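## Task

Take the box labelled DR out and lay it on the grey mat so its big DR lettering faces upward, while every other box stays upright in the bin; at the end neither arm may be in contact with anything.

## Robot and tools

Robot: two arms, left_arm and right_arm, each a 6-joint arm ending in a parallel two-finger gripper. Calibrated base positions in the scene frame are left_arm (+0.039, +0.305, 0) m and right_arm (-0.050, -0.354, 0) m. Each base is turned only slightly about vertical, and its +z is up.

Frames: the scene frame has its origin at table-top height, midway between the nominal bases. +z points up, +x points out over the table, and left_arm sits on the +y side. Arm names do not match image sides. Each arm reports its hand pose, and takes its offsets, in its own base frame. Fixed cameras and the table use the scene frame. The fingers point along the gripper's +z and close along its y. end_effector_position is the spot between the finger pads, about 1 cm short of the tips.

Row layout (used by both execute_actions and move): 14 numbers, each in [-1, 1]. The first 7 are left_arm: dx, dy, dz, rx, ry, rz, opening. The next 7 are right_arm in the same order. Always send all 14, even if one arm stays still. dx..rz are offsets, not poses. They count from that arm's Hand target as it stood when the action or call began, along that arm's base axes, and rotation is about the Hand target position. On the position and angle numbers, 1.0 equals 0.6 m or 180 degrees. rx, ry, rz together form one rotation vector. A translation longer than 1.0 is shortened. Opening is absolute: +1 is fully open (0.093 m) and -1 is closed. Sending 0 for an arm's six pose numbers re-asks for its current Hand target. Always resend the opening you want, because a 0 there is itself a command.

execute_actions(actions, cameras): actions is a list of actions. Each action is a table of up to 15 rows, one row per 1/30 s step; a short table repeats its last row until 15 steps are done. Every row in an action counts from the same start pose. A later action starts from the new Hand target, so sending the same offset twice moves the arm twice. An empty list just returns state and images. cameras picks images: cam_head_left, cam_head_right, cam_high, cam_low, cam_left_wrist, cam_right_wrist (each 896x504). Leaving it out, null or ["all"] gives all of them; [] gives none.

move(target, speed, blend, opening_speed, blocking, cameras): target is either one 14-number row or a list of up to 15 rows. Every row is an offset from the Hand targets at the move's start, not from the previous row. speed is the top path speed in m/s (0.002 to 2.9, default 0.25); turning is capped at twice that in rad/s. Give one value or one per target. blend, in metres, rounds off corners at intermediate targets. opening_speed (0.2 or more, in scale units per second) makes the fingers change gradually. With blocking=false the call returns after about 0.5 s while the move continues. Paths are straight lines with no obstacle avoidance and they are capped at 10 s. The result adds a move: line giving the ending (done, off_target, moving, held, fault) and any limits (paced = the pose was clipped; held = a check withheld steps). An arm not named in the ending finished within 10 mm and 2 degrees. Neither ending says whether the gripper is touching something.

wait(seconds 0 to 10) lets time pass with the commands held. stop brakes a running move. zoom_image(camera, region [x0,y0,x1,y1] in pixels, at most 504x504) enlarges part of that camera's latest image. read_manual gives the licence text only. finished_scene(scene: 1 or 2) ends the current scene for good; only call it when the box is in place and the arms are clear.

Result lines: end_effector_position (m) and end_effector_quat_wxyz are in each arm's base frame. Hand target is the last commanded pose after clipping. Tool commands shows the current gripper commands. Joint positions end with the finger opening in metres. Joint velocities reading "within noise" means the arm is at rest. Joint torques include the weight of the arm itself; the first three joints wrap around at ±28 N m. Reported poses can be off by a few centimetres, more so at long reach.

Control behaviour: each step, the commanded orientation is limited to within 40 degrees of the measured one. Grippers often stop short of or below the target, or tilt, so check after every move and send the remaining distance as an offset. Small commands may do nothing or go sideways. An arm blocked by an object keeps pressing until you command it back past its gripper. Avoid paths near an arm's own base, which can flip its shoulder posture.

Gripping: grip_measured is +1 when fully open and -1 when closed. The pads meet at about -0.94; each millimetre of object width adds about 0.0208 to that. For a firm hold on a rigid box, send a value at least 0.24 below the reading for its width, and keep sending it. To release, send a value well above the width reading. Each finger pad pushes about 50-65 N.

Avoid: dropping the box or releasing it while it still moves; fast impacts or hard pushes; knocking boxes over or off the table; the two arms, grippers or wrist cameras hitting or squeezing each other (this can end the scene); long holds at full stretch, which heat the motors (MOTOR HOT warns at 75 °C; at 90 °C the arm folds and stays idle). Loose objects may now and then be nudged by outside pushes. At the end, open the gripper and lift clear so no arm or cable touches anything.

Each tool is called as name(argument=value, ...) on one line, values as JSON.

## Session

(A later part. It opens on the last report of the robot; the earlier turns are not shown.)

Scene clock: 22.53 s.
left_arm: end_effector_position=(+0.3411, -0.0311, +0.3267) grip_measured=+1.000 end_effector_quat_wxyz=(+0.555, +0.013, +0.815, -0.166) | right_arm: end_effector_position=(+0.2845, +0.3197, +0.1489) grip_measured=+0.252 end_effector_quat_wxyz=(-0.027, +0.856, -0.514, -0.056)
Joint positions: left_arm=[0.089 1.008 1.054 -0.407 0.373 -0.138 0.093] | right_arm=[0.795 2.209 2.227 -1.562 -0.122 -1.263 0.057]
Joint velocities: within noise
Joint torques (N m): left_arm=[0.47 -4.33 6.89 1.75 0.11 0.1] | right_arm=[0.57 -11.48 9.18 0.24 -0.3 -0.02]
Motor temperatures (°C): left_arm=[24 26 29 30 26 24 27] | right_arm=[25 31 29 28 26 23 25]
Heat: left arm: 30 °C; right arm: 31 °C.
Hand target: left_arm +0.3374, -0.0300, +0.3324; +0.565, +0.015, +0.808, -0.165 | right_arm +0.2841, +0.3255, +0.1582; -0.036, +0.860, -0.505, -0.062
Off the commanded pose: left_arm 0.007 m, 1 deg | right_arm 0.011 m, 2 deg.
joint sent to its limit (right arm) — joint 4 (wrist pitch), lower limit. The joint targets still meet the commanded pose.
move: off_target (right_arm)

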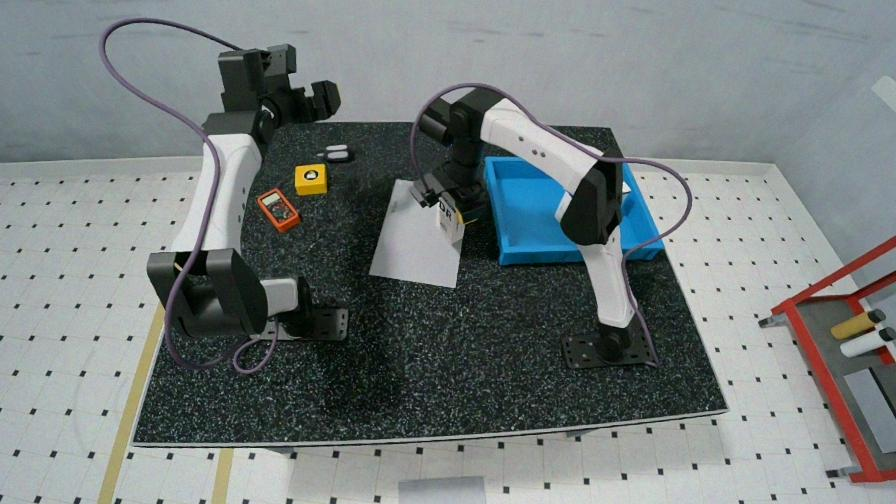

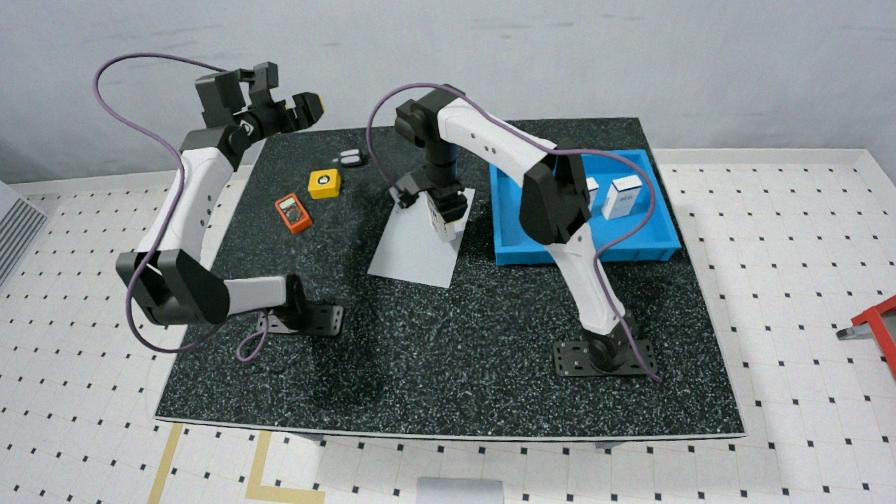

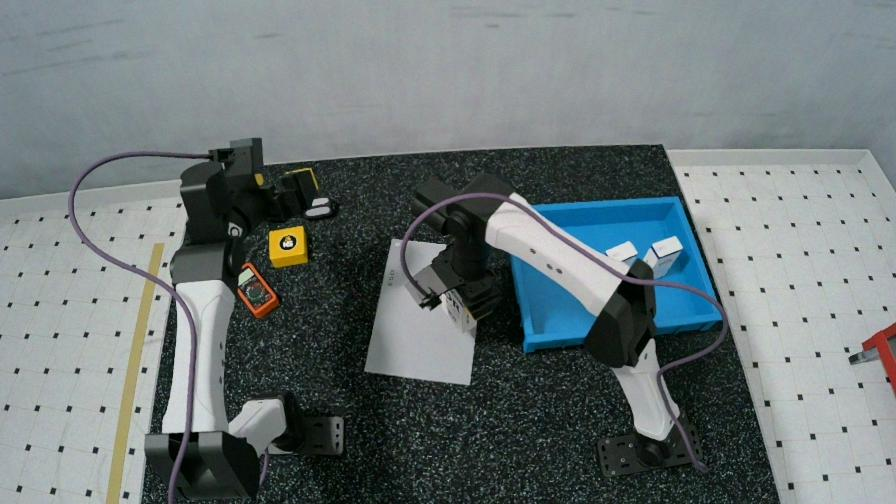

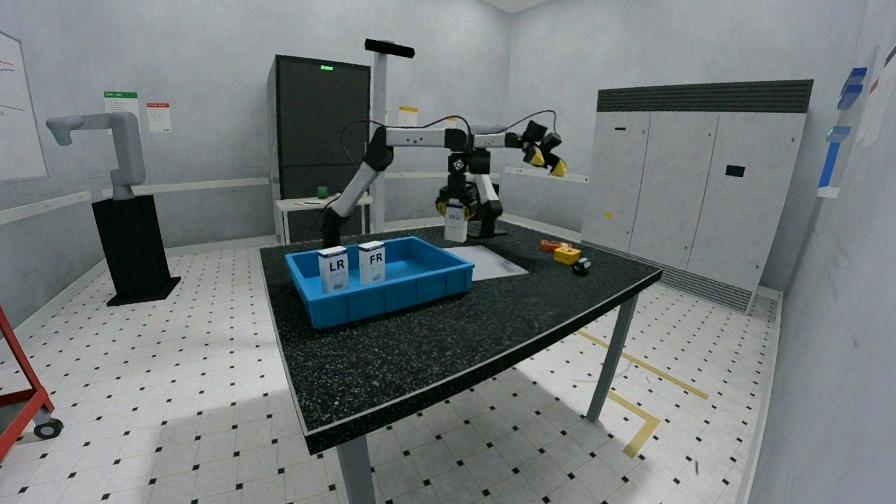

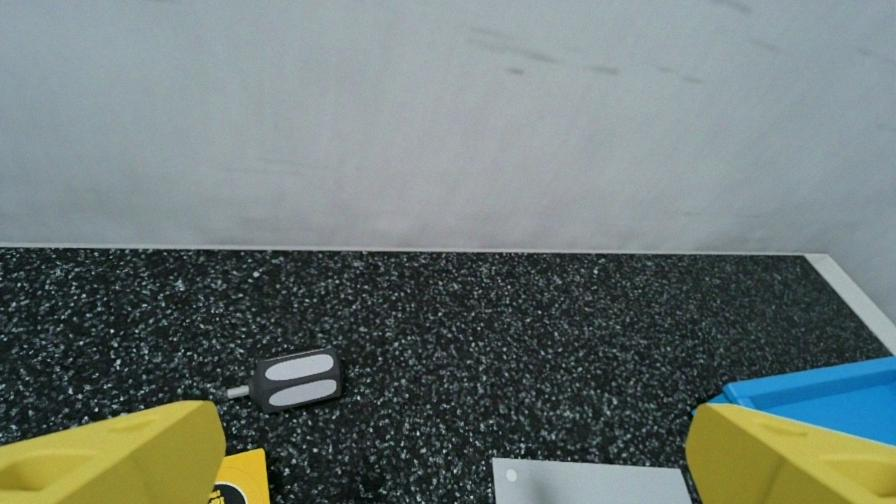

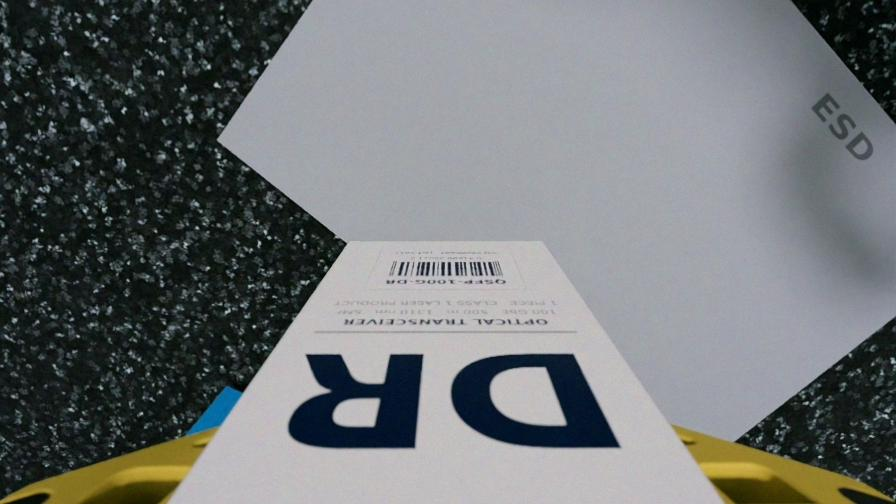

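move(target=[0,0,0,0,0,0,1, 0,0.008,-0.097,0,0,0,0.22], speed=0.1, cameras=["cam_right_wrist","cam_low"])

move(target=[0,0,0,0,0,0,1, 0,0,-0.0167,0,0,0,0.22], speed=0.03, cameras=["cam_right_wrist","cam_low"])

Scene clock: 24.20 s.
left_arm: end_effector_position=(+0.3411, -0.0311, +0.3267) grip_measured=+1.000 end_effector_quat_wxyz=(+0.555, +0.013, +0.815, -0.166) | right_arm: end_effector_position=(+0.2852, +0.3243, +0.0916) grip_measured=+0.252 end_effector_quat_wxyz=(-0.018, +0.857, -0.511, -0.059)
Joint positions: left_arm=[0.089 1.008 1.054 -0.407 0.373 -0.138 0.093] | right_arm=[0.802 2.209 1.997 -1.351 -0.123 -1.264 0.057]
Joint velocities: within noise
Joint torques (N m): left_arm=[0.47 -4.36 6.89 1.76 0.09 0.11] | right_arm=[0.5 -13.6 6.27 0.45 -0.31 0.04]
Motor temperatures (°C): left_arm=[24 26 29 30 26 24 27] | right_arm=[25 32 29 28 26 23 25]
Heat: left arm: 30 °C; right arm: 32 °C.
Hand target: left_arm +0.3374, -0.0300, +0.3325; +0.565, +0.015, +0.808, -0.165 | right_arm +0.2841, +0.3303, +0.1001; -0.036, +0.860, -0.505, -0.062
Off the commanded pose: left_arm 0.007 m, 1 deg | right_arm 0.010 m, 2 deg.
move: done
Images, in order (width x height): cam_low 896x504, cam_right_wrist 896x504.

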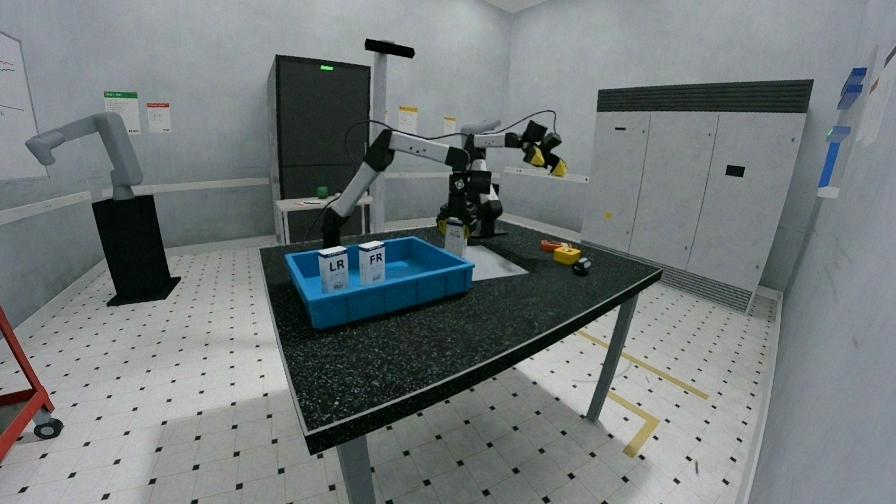

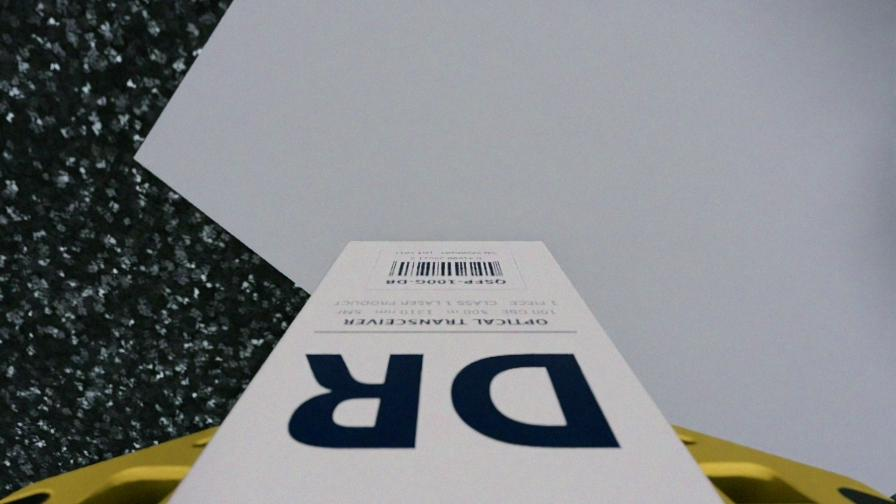

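Scene clock: 24.93 s.
left_arm: end_effector_position=(+0.3411, -0.0311, +0.3267) grip_measured=+1.000 end_effector_quat_wxyz=(+0.555, +0.013, +0.815, -0.166) | right_arm: end_effector_position=(+0.2840, +0.3238, +0.0866) grip_measured=+0.252 end_effector_quat_wxyz=(-0.017, +0.857, -0.511, -0.060)
Joint positions: left_arm=[0.089 1.008 1.054 -0.407 0.373 -0.138 0.093] | right_arm=[0.802 2.207 1.973 -1.333 -0.125 -1.264 0.057]
Joint velocities: within noise
Joint torques (N m): left_arm=[0.44 -4.37 6.94 1.77 0.1 0.11] | right_arm=[0.55 -13.24 4.96 0.75 -0.27 0.03]
Motor temperatures (°C): left_arm=[24 26 29 30 26 24 27] | right_arm=[25 33 29 28 26 23 25]
Heat: left arm: 30 °C; right arm: 33 °C.
Hand target: left_arm +0.3374, -0.0300, +0.3325; +0.565, +0.016, +0.808, -0.165 | right_arm +0.2840, +0.3303, +0.0900; -0.036, +0.860, -0.505, -0.062
Off the commanded pose: left_arm 0.007 m, 1 deg | right_arm 0.007 m, 2 deg.
move: done
Images, in order (width x height): cam_low 896x504, cam_right_wrist 896x504.

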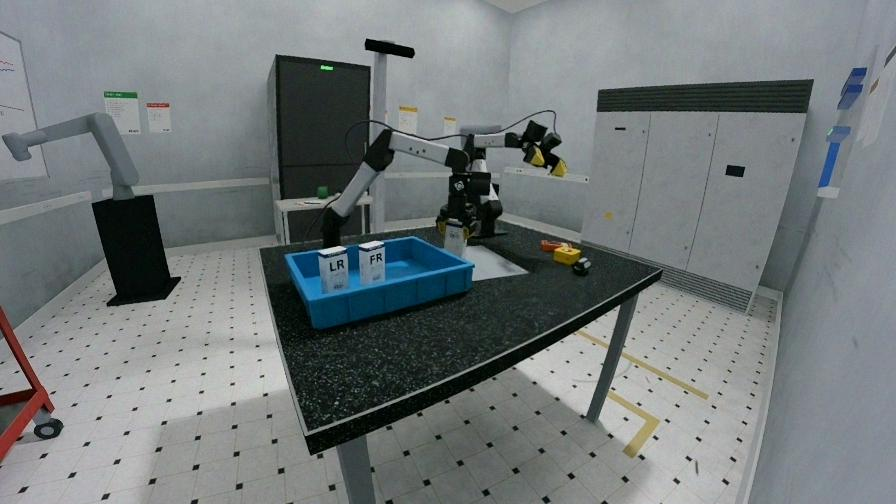

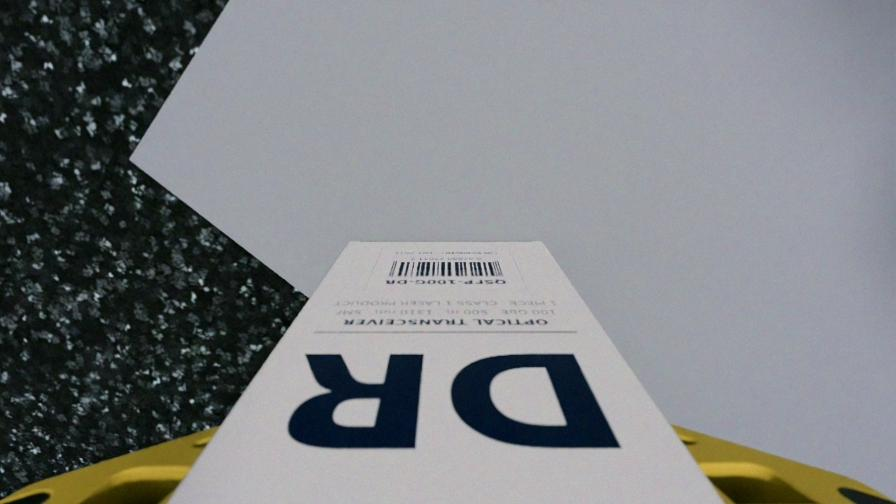

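move(target=[0,0,0,0,0,0,1, 0,0,-0.0083,0,0,0,0.22], speed=0.02, cameras=[])

move(target=[0,0,0,0,0,0,1, 0,0,-0.0083,0,0,0,0.22], speed=0.02, cameras=["cam_right_wrist","cam_head_left"])

Scene clock: 25.77 s.
left_arm: end_effector_position=(+0.3411, -0.0311, +0.3267) grip_measured=+1.000 end_effector_quat_wxyz=(+0.555, +0.013, +0.815, -0.166) | right_arm: end_effector_position=(+0.2836, +0.3237, +0.0862) grip_measured=+0.252 end_effector_quat_wxyz=(-0.020, +0.857, -0.511, -0.060)
Joint positions: left_arm=[0.089 1.008 1.054 -0.407 0.373 -0.138 0.093] | right_arm=[0.802 2.198 1.957 -1.319 -0.127 -1.264 0.057]
Joint velocities: within noise
Joint torques (N m): left_arm=[0.4 -4.37 6.9 1.77 0.09 0.1] | right_arm=[0.75 -12.41 4.72 0.82 -0.26 0.05]
Motor temperatures (°C): left_arm=[24 26 29 30 26 24 27] | right_arm=[25 33 29 28 26 23 25]
Heat: left arm: 30 °C; right arm: 33 °C.
Hand target: left_arm +0.3374, -0.0300, +0.3325; +0.565, +0.016, +0.808, -0.165 | right_arm +0.2841, +0.3304, +0.0850; -0.036, +0.860, -0.505, -0.062
Off the commanded pose: left_arm 0.007 m, 1 deg | right_arm 0.007 m, 2 deg.
move: done
No camera images: "cameras" was empty.

Scene clock: 26.50 s.
left_arm: end_effector_position=(+0.3411, -0.0311, +0.3267) grip_measured=+1.000 end_effector_quat_wxyz=(+0.555, +0.013, +0.815, -0.166) | right_arm: end_effector_position=(+0.2831, +0.3235, +0.0858) grip_measured=+0.252 end_effector_quat_wxyz=(-0.023, +0.857, -0.511, -0.060)
Joint positions: left_arm=[0.089 1.008 1.054 -0.407 0.373 -0.138 0.093] | right_arm=[0.802 2.189 1.941 -1.306 -0.128 -1.264 0.057]
Joint velocities: within noise
Joint torques (N m): left_arm=[0.4 -4.36 6.89 1.78 0.11 0.11] | right_arm=[0.68 -11.51 4.33 0.87 -0.26 0.05]
Motor temperatures (°C): left_arm=[24 26 29 30 26 24 27] | right_arm=[25 33 29 28 26 23 25]
Heat: left arm: 30 °C; right arm: 33 °C.
Hand target: left_arm +0.3374, -0.0300, +0.3325; +0.565, +0.016, +0.808, -0.165 | right_arm +0.2840, +0.3303, +0.0800; -0.036, +0.860, -0.505, -0.062
Off the commanded pose: left_arm 0.007 m, 1 deg | right_arm 0.009 m, 2 deg.
move: done
Images, in order (width x height): cam_head_left 896x504, cam_right_wrist 896x504.

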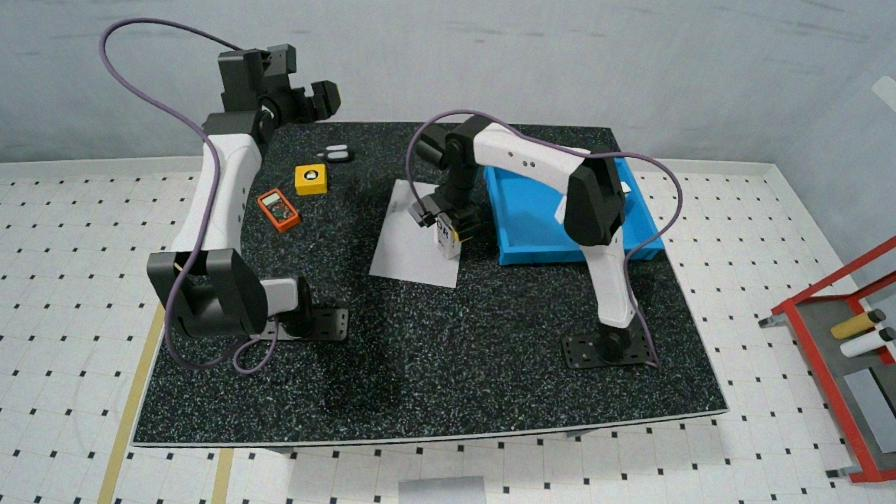

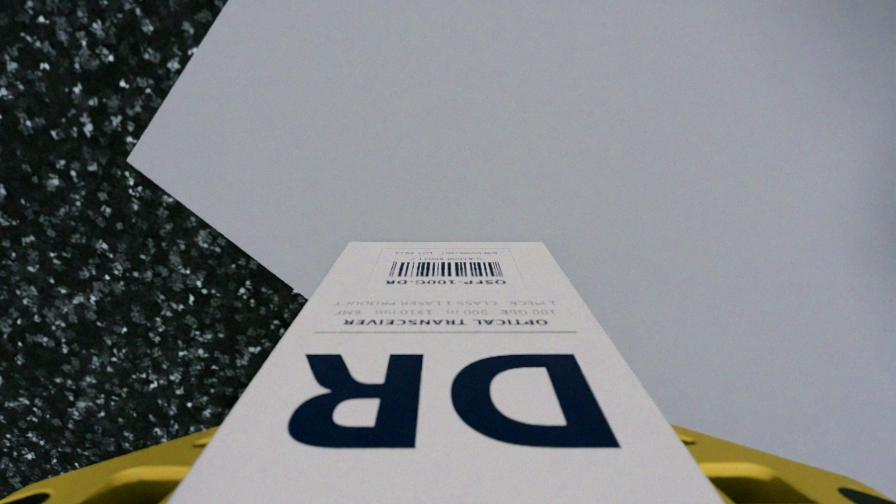

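move(target=[0,0,0,0,0,0,1, 0,0,0.007,0,0,0,0.22], speed=0.02, cameras=[])

move(target=[0,0,0,0,0,0,1, 0,0,0,0,0,0,0.9], opening_speed=0.3, cameras=["cam_right_wrist","cam_head_left"])

Scene clock: 27.37 s.
left_arm: end_effector_position=(+0.3411, -0.0311, +0.3267) grip_measured=+1.000 end_effector_quat_wxyz=(+0.555, +0.013, +0.815, -0.166) | right_arm: end_effector_position=(+0.2831, +0.3235, +0.0858) grip_measured=+0.252 end_effector_quat_wxyz=(-0.023, +0.857, -0.511, -0.060)
Joint positions: left_arm=[0.089 1.008 1.054 -0.407 0.373 -0.138 0.093] | right_arm=[0.802 2.189 1.941 -1.306 -0.128 -1.264 0.057]
Joint velocities: within noise
Joint torques (N m): left_arm=[0.36 -4.34 6.89 1.76 0.08 0.09] | right_arm=[0.75 -11.71 5.65 0.71 -0.29 0.07]
Motor temperatures (°C): left_arm=[24 26 29 30 26 24 27] | right_arm=[25 33 29 28 26 23 25]
Heat: left arm: 30 °C; right arm: 33 °C.
Hand target: left_arm +0.3374, -0.0300, +0.3325; +0.565, +0.016, +0.808, -0.165 | right_arm +0.2840, +0.3303, +0.0842; -0.036, +0.860, -0.505, -0.062
Off the commanded pose: left_arm 0.007 m, 1 deg | right_arm 0.007 m, 2 deg.
move: done
No camera images: "cameras" was empty.

Scene clock: 29.83 s.
left_arm: end_effector_position=(+0.3411, -0.0311, +0.3267) grip_measured=+1.000 end_effector_quat_wxyz=(+0.555, +0.013, +0.815, -0.166) | right_arm: end_effector_position=(+0.2842, +0.3265, +0.0843) grip_measured=+0.898 end_effector_quat_wxyz=(-0.029, +0.858, -0.510, -0.061)
Joint positions: left_arm=[0.089 1.008 1.054 -0.407 0.373 -0.138 0.093] | right_arm=[0.803 2.189 1.935 -1.287 -0.131 -1.264 0.088]
Joint velocities: within noise
Joint torques (N m): left_arm=[0.42 -4.38 6.99 1.79 0.1 0.1] | right_arm=[0.46 -11.66 6.24 0.55 -0.24 0.04]
Motor temperatures (°C): left_arm=[24 26 29 30 26 24 27] | right_arm=[25 33 29 28 26 23 25]
Heat: left arm: 30 °C; right arm: 33 °C.
Hand target: left_arm +0.3375, -0.0300, +0.3325; +0.565, +0.016, +0.808, -0.165 | right_arm +0.2841, +0.3303, +0.0841; -0.036, +0.860, -0.505, -0.062
Off the commanded pose: left_arm 0.007 m, 1 deg | right_arm 0.004 m, 1 deg.
move: done
Images, in order (width x height): cam_head_left 896x504, cam_right_wrist 896x504.

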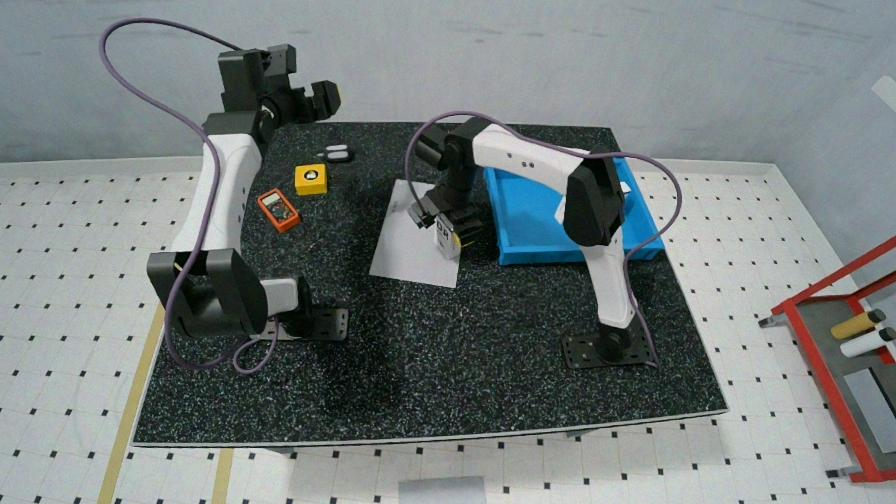

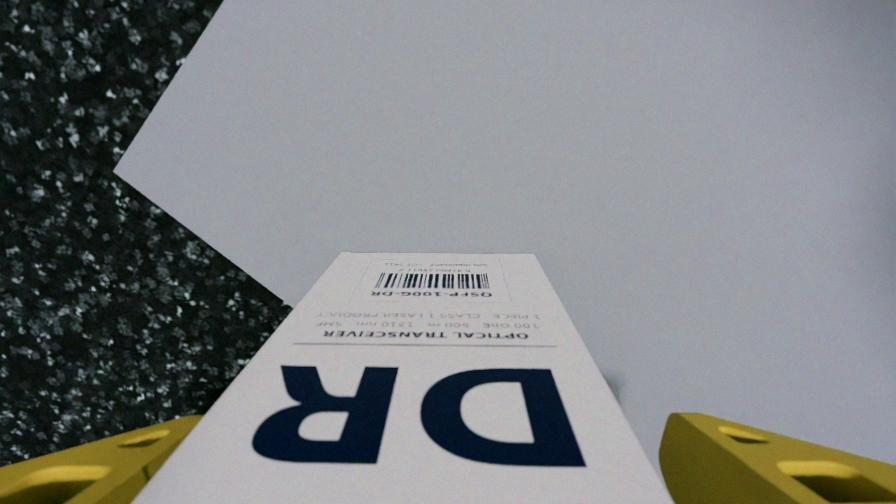

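move(target=[0,0,0,0,0,0,1, 0,0,0.11,0,0,0,0.9], speed=0.1, cameras=["cam_right_wrist","cam_head_left"])

Scene clock: 31.63 s.
left_arm: end_effector_position=(+0.3411, -0.0311, +0.3267) grip_measured=+1.000 end_effector_quat_wxyz=(+0.555, +0.013, +0.815, -0.166) | right_arm: end_effector_position=(+0.2842, +0.3265, +0.1442) grip_measured=+0.898 end_effector_quat_wxyz=(-0.028, +0.858, -0.510, -0.061)
Joint positions: left_arm=[0.089 1.008 1.054 -0.407 0.373 -0.138 0.093] | right_arm=[0.803 2.229 2.24 -1.555 -0.131 -1.264 0.088]
Joint velocities: within noise
Joint torques (N m): left_arm=[0.39 -4.34 6.93 1.78 0.09 0.11] | right_arm=[0.36 -11.47 8.69 0.27 -0.21 0.03]
Motor temperatures (°C): left_arm=[24 26 29 30 26 24 27] | right_arm=[25 33 30 28 26 23 25]
Heat: left arm: 30 °C; right arm: 33 °C.
Hand target: left_arm +0.3375, -0.0300, +0.3325; +0.565, +0.016, +0.808, -0.165 | right_arm +0.2840, +0.3303, +0.1502; -0.036, +0.860, -0.505, -0.062
Off the commanded pose: left_arm 0.007 m, 1 deg | right_arm 0.007 m, 1 deg.
move: done
Images, in order (width x height): cam_head_left 896x504, cam_right_wrist 896x504.

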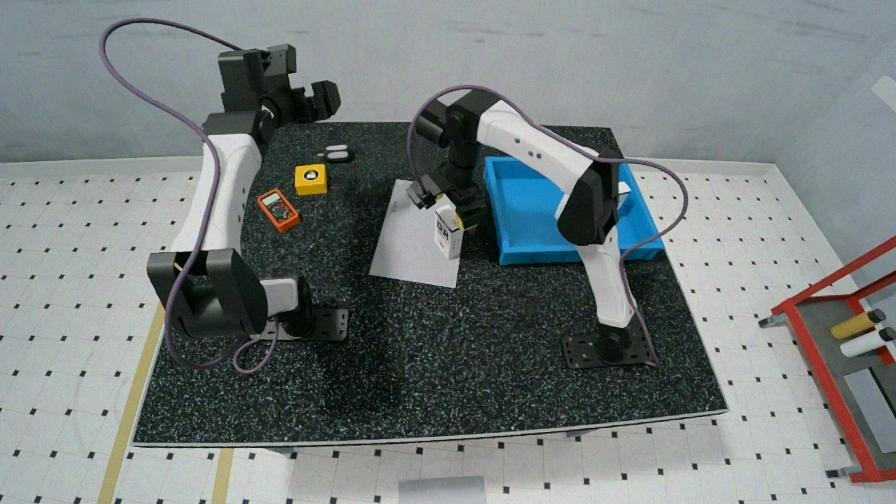

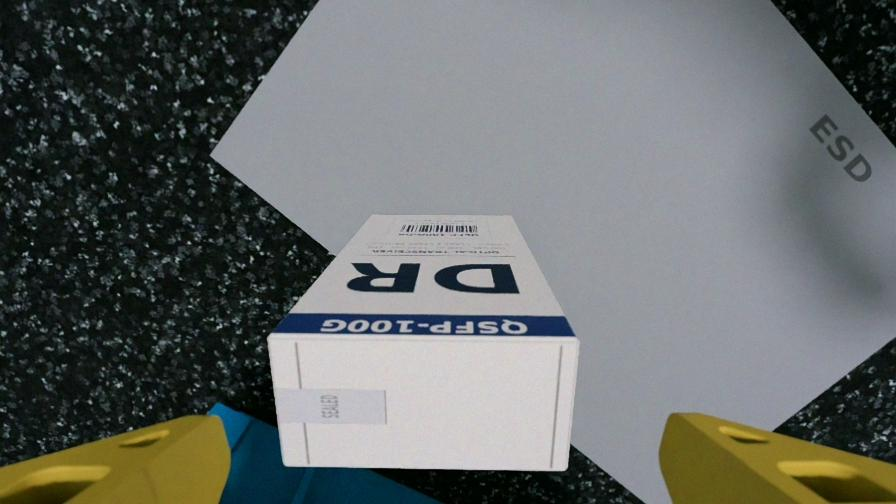

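move(target=[[-0.05,-0.08,-0.018,0.018,-0.021,-0.085,1, 0,-0.05,0.07,0,0,-0.05,0.9],[-0.146,-0.233,-0.054,0.055,-0.064,-0.254,1, -0.10,-0.30,0.16,0,0,-0.4,0.9]], speed=0.22, blend=[0.02,0])

Scene clock: 36.17 s.
left_arm: end_effector_position=(+0.2508, -0.1665, +0.2984) grip_measured=+1.000 end_effector_quat_wxyz=(+0.524, +0.378, +0.702, -0.299) | right_arm: end_effector_position=(+0.2259, +0.1546, +0.2412) grip_measured=+0.898 end_effector_quat_wxyz=(+0.086, -0.404, +0.910, +0.036)
Joint positions: left_arm=[-0.174 0.887 0.866 -0.379 0.797 0.269 0.093] | right_arm=[0.573 1.494 1.673 -1.569 -0.044 -0.259 0.088]
Joint velocities: within noise
Joint torques (N m): left_arm=[-0.7 -1.65 6.91 1.72 0.3 0.28] | right_arm=[-0.49 -7.32 5.78 0.74 0.02 0.15]
Motor temperatures (°C): left_arm=[24 26 30 31 26 24 27] | right_arm=[25 34 30 28 26 23 25]
Heat: left arm: 31 °C; right arm: 34 °C.
Hand target: left_arm +0.2499, -0.1698, +0.3001; +0.530, +0.391, +0.691, -0.300 | right_arm +0.2241, +0.1503, +0.2462; +0.065, -0.399, +0.914, +0.029
Off the commanded pose: left_arm 0.004 m, 2 deg | right_arm 0.007 m, 3 deg.
joint sent to its limit (right arm) — joint 4 (wrist pitch), lower limit. The joint targets are off in orientation, not in position.
move: off_target (right_arm)

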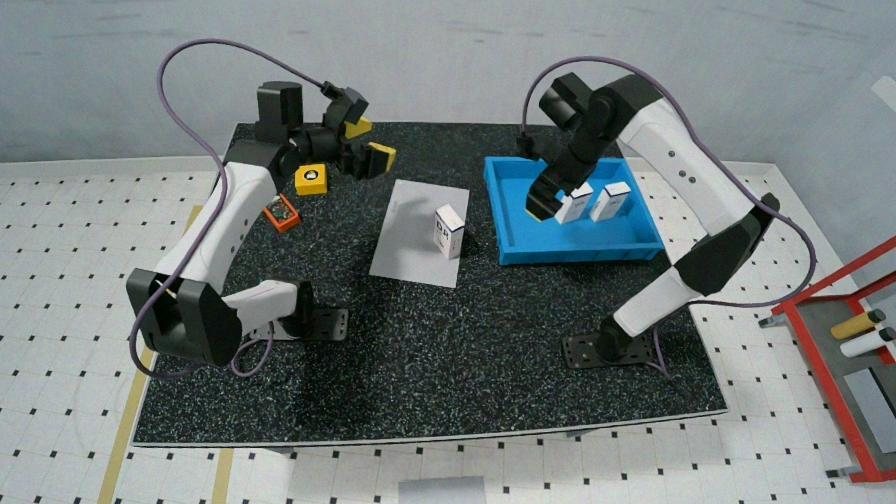

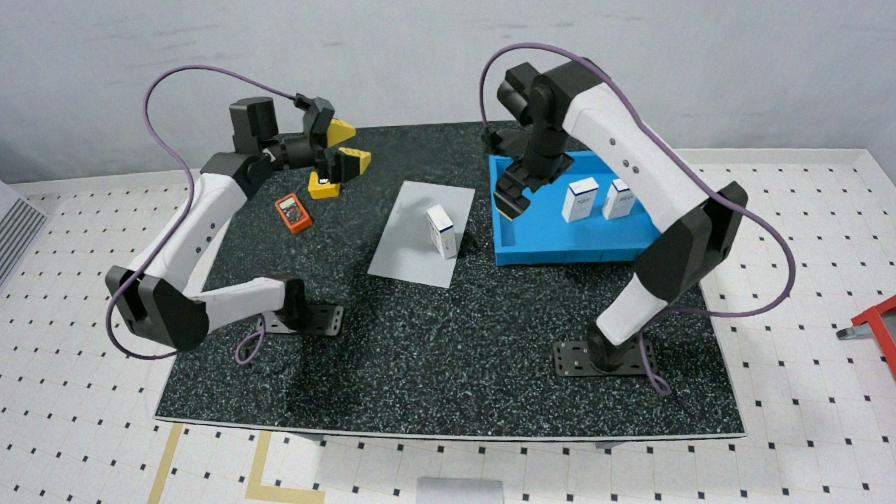

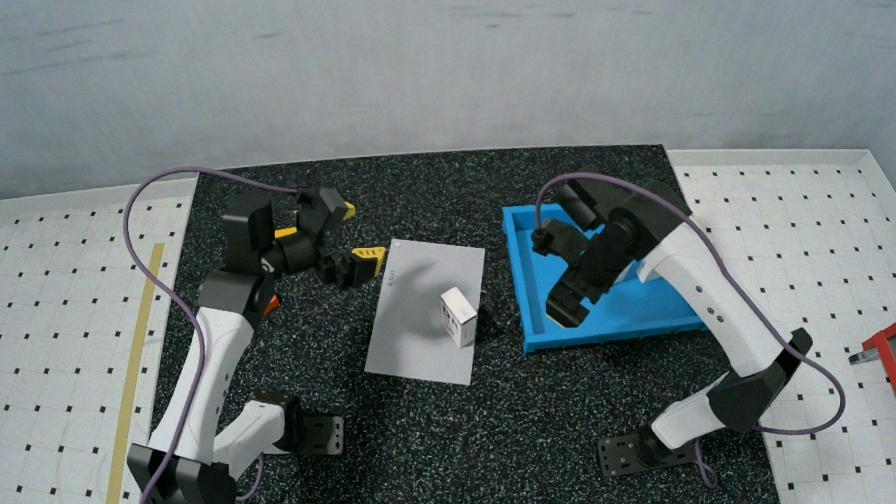

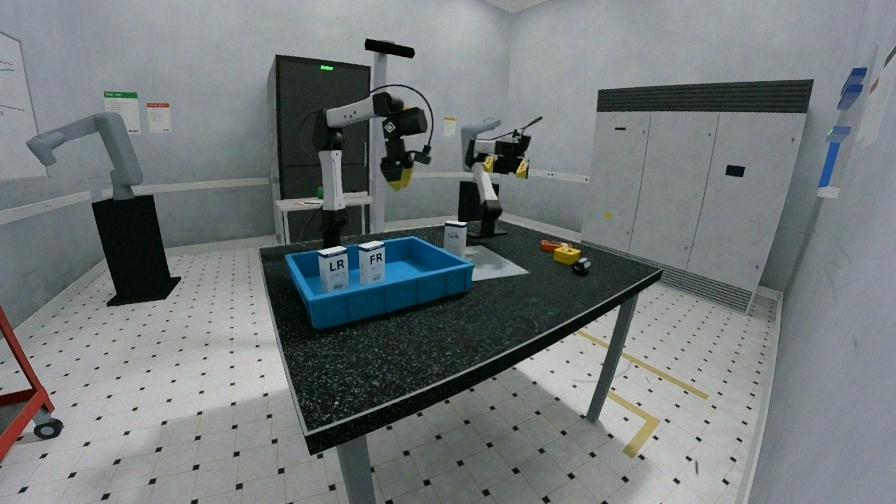

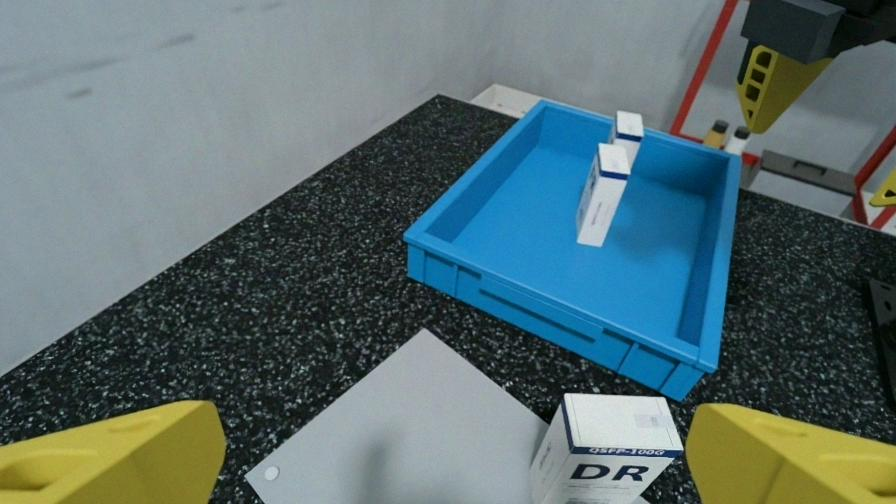

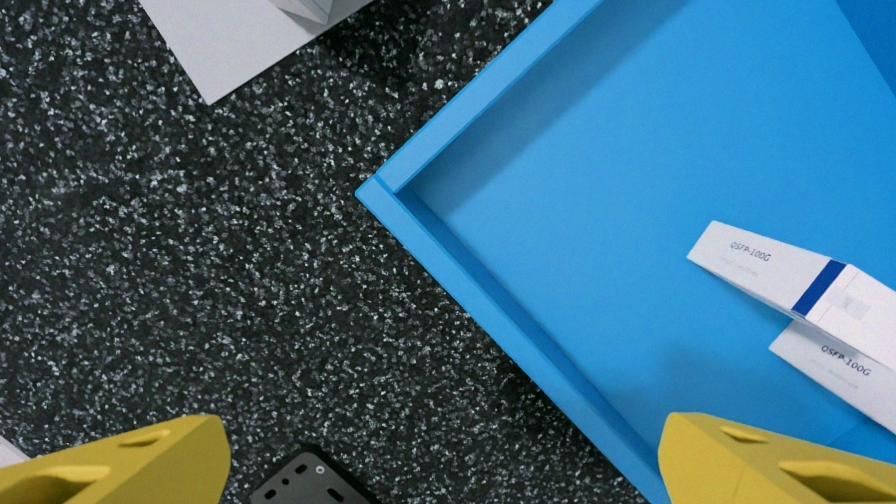

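zoom_image(camera="cam_left_wrist", region=[500, 370, 720, 504])

Scaled by 2.291 from the camera's 896x504 image, which has a finer 1280x720 frame.

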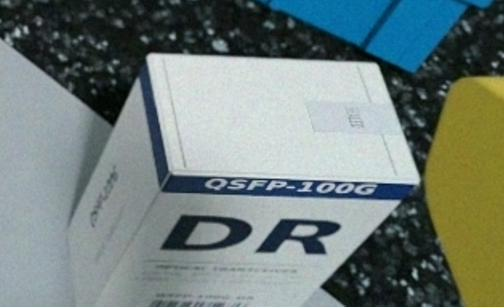

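move(target=[-0.0715,-0.2537,-0.2,0,0,0,1, 0,0,0,0,0,0,0.9], speed=0.18, cameras=["cam_left_wrist","cam_head_left","cam_low","cam_head_right"])

Scene clock: 38.97 s.
left_arm: end_effector_position=(+0.2059, -0.3200, +0.1792) grip_measured=+1.000 end_effector_quat_wxyz=(+0.524, +0.398, +0.691, -0.299) | right_arm: end_effector_position=(+0.2259, +0.1546, +0.2412) grip_measured=+0.898 end_effector_quat_wxyz=(+0.086, -0.404, +0.910, +0.036)
Joint positions: left_arm=[-0.968 1.191 0.485 0.43 0.07 0.024 0.093] | right_arm=[0.573 1.494 1.673 -1.569 -0.044 -0.258 0.088]
Joint velocities: within noise
Joint torques (N m): left_arm=[-0.87 -3.12 6.91 2.02 -0.22 -0.07] | right_arm=[-0.54 -7.12 5.91 0.72 0.03 0.14]
Motor temperatures (°C): left_arm=[24 26 30 32 26 24 27] | right_arm=[25 34 30 28 26 23 25]
Heat: left arm: 32 °C; right arm: 34 °C.
Hand target: left_arm +0.2070, -0.3220, +0.1802; +0.530, +0.391, +0.691, -0.300 | right_arm +0.2241, +0.1503, +0.2462; +0.065, -0.399, +0.914, +0.029
Off the commanded pose: left_arm 0.002 m, 1 deg | right_arm 0.007 m, 3 deg.
joint sent to its limit (right arm) — joint 4 (wrist pitch), lower limit. The joint targets are off in orientation, not in position.
move: off_target (right_arm)
Images, in order (width x height): cam_head_left 896x504, cam_head_right 896x504, cam_low 896x504, cam_left_wrist 896x504.

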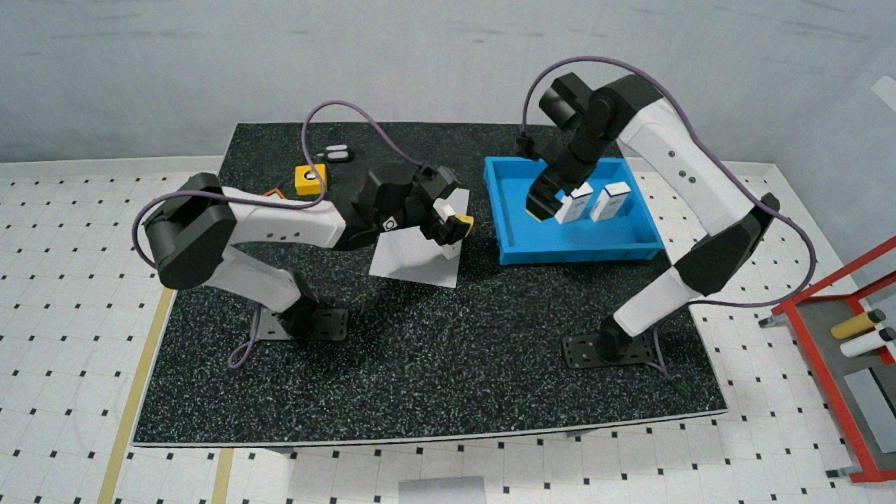

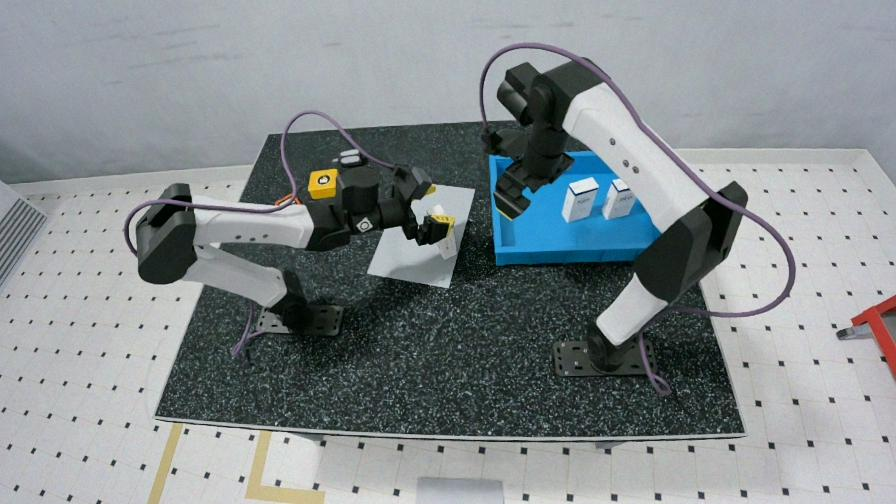

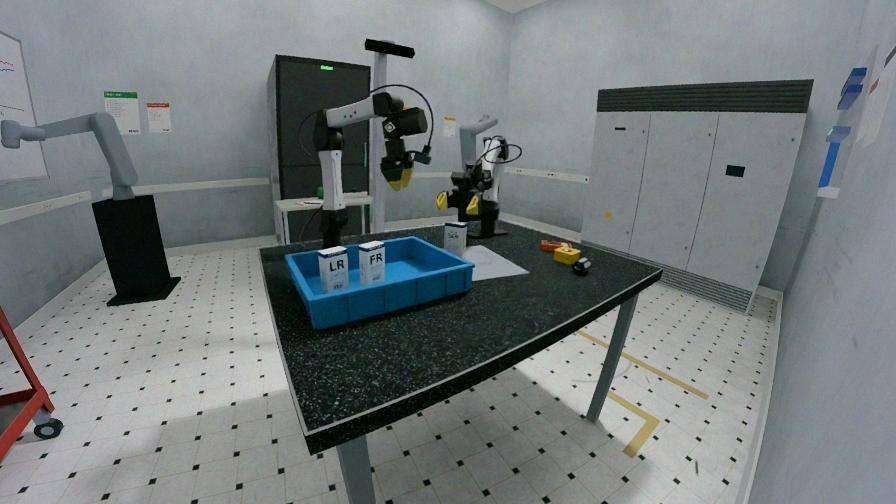

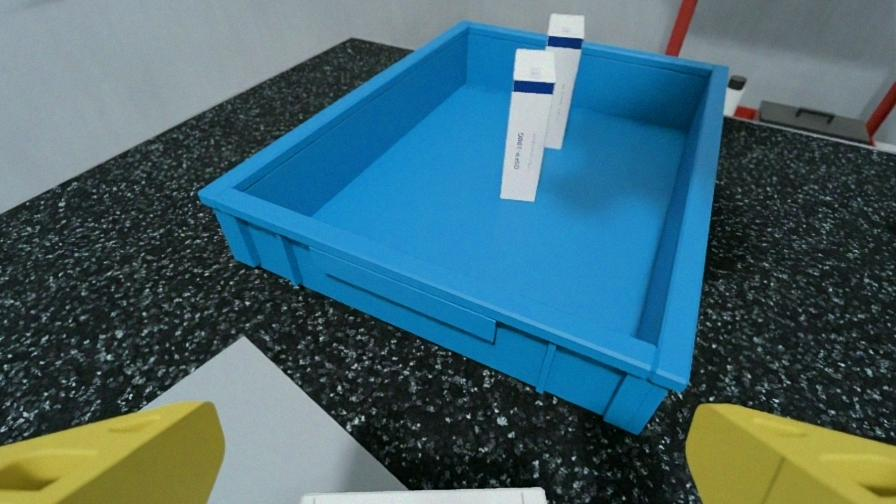

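move(target=[[0.0108,0.0075,0,0,0,0,1, 0,0,0,0,0,0,0.9],[0.0108,0.0075,-0.08,0,0,0,1, 0,0,0,0,0,0,0.9]], speed=0.1, cameras=["cam_left_wrist","cam_head_left","cam_low","cam_high"])

Scene clock: 41.07 s.
left_arm: end_effector_position=(+0.2116, -0.3169, +0.1322) grip_measured=+1.000 end_effector_quat_wxyz=(+0.527, +0.393, +0.693, -0.297) | right_arm: end_effector_position=(+0.2259, +0.1546, +0.2412) grip_measured=+0.898 end_effector_quat_wxyz=(+0.086, -0.404, +0.910, +0.036)
Joint positions: left_arm=[-0.948 1.363 0.36 0.73 0.078 0.024 0.093] | right_arm=[0.573 1.494 1.673 -1.569 -0.044 -0.258 0.088]
Joint velocities: within noise
Joint torques (N m): left_arm=[0.42 -3.44 5.97 2 0.05 0.05] | right_arm=[-0.38 -7.19 5.72 0.75 0.02 0.21]
Motor temperatures (°C): left_arm=[24 26 30 32 26 24 27] | right_arm=[25 34 30 28 26 23 25]
Heat: left arm: 32 °C; right arm: 34 °C.
Hand target: left_arm +0.2134, -0.3175, +0.1319; +0.529, +0.391, +0.691, -0.299 | right_arm +0.2241, +0.1503, +0.2462; +0.065, -0.399, +0.914, +0.029
Off the commanded pose: left_arm 0.002 m, 1 deg | right_arm 0.007 m, 3 deg.
joint sent to its limit (right arm) — joint 4 (wrist pitch), lower limit. The joint targets are off in orientation, not in position.
move: off_target (right_arm)
Images, in order (width x height): cam_head_left 896x504, cam_high 896x504, cam_low 896x504, cam_left_wrist 896x504.

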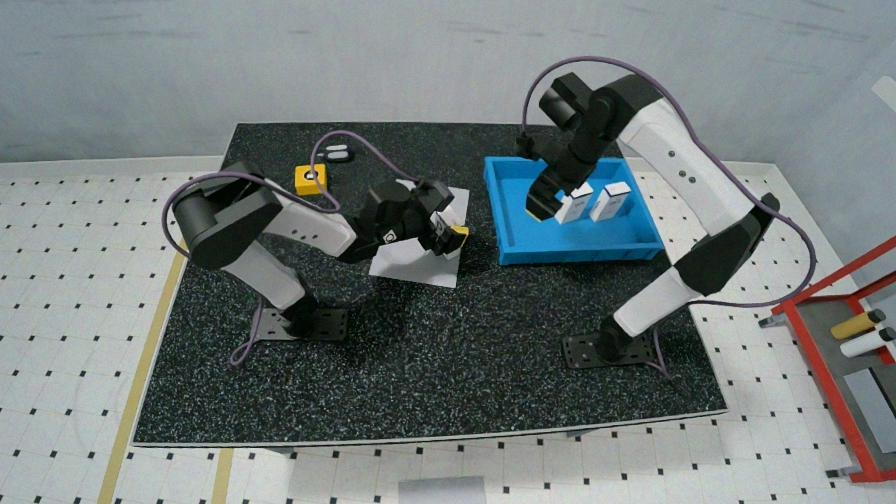

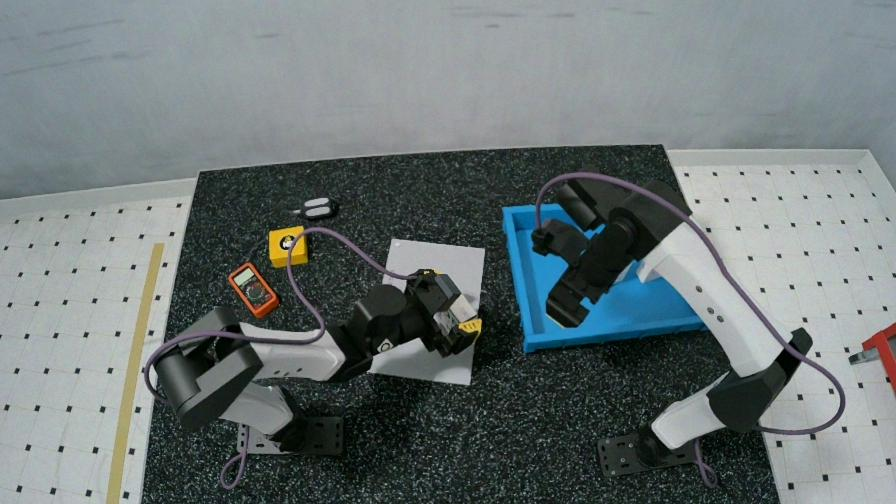

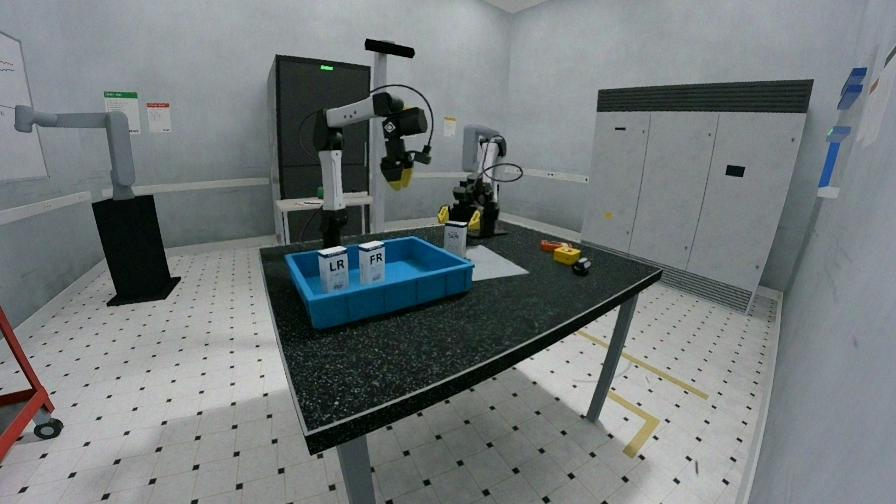

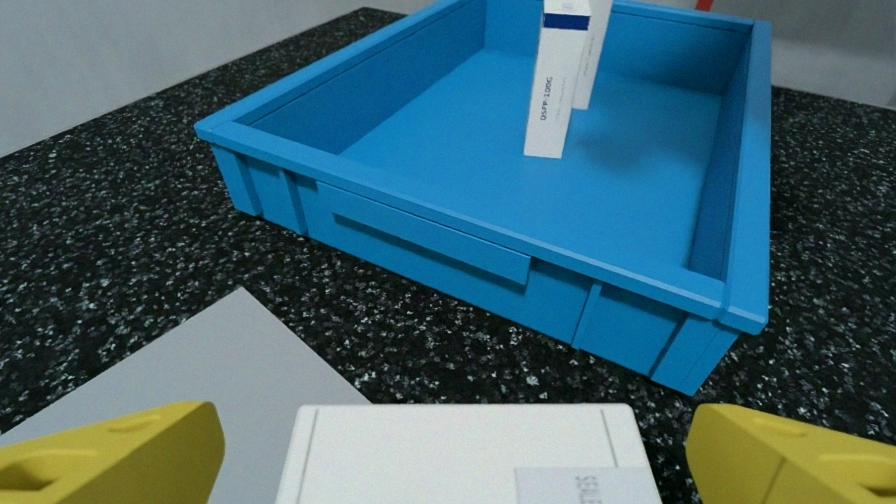

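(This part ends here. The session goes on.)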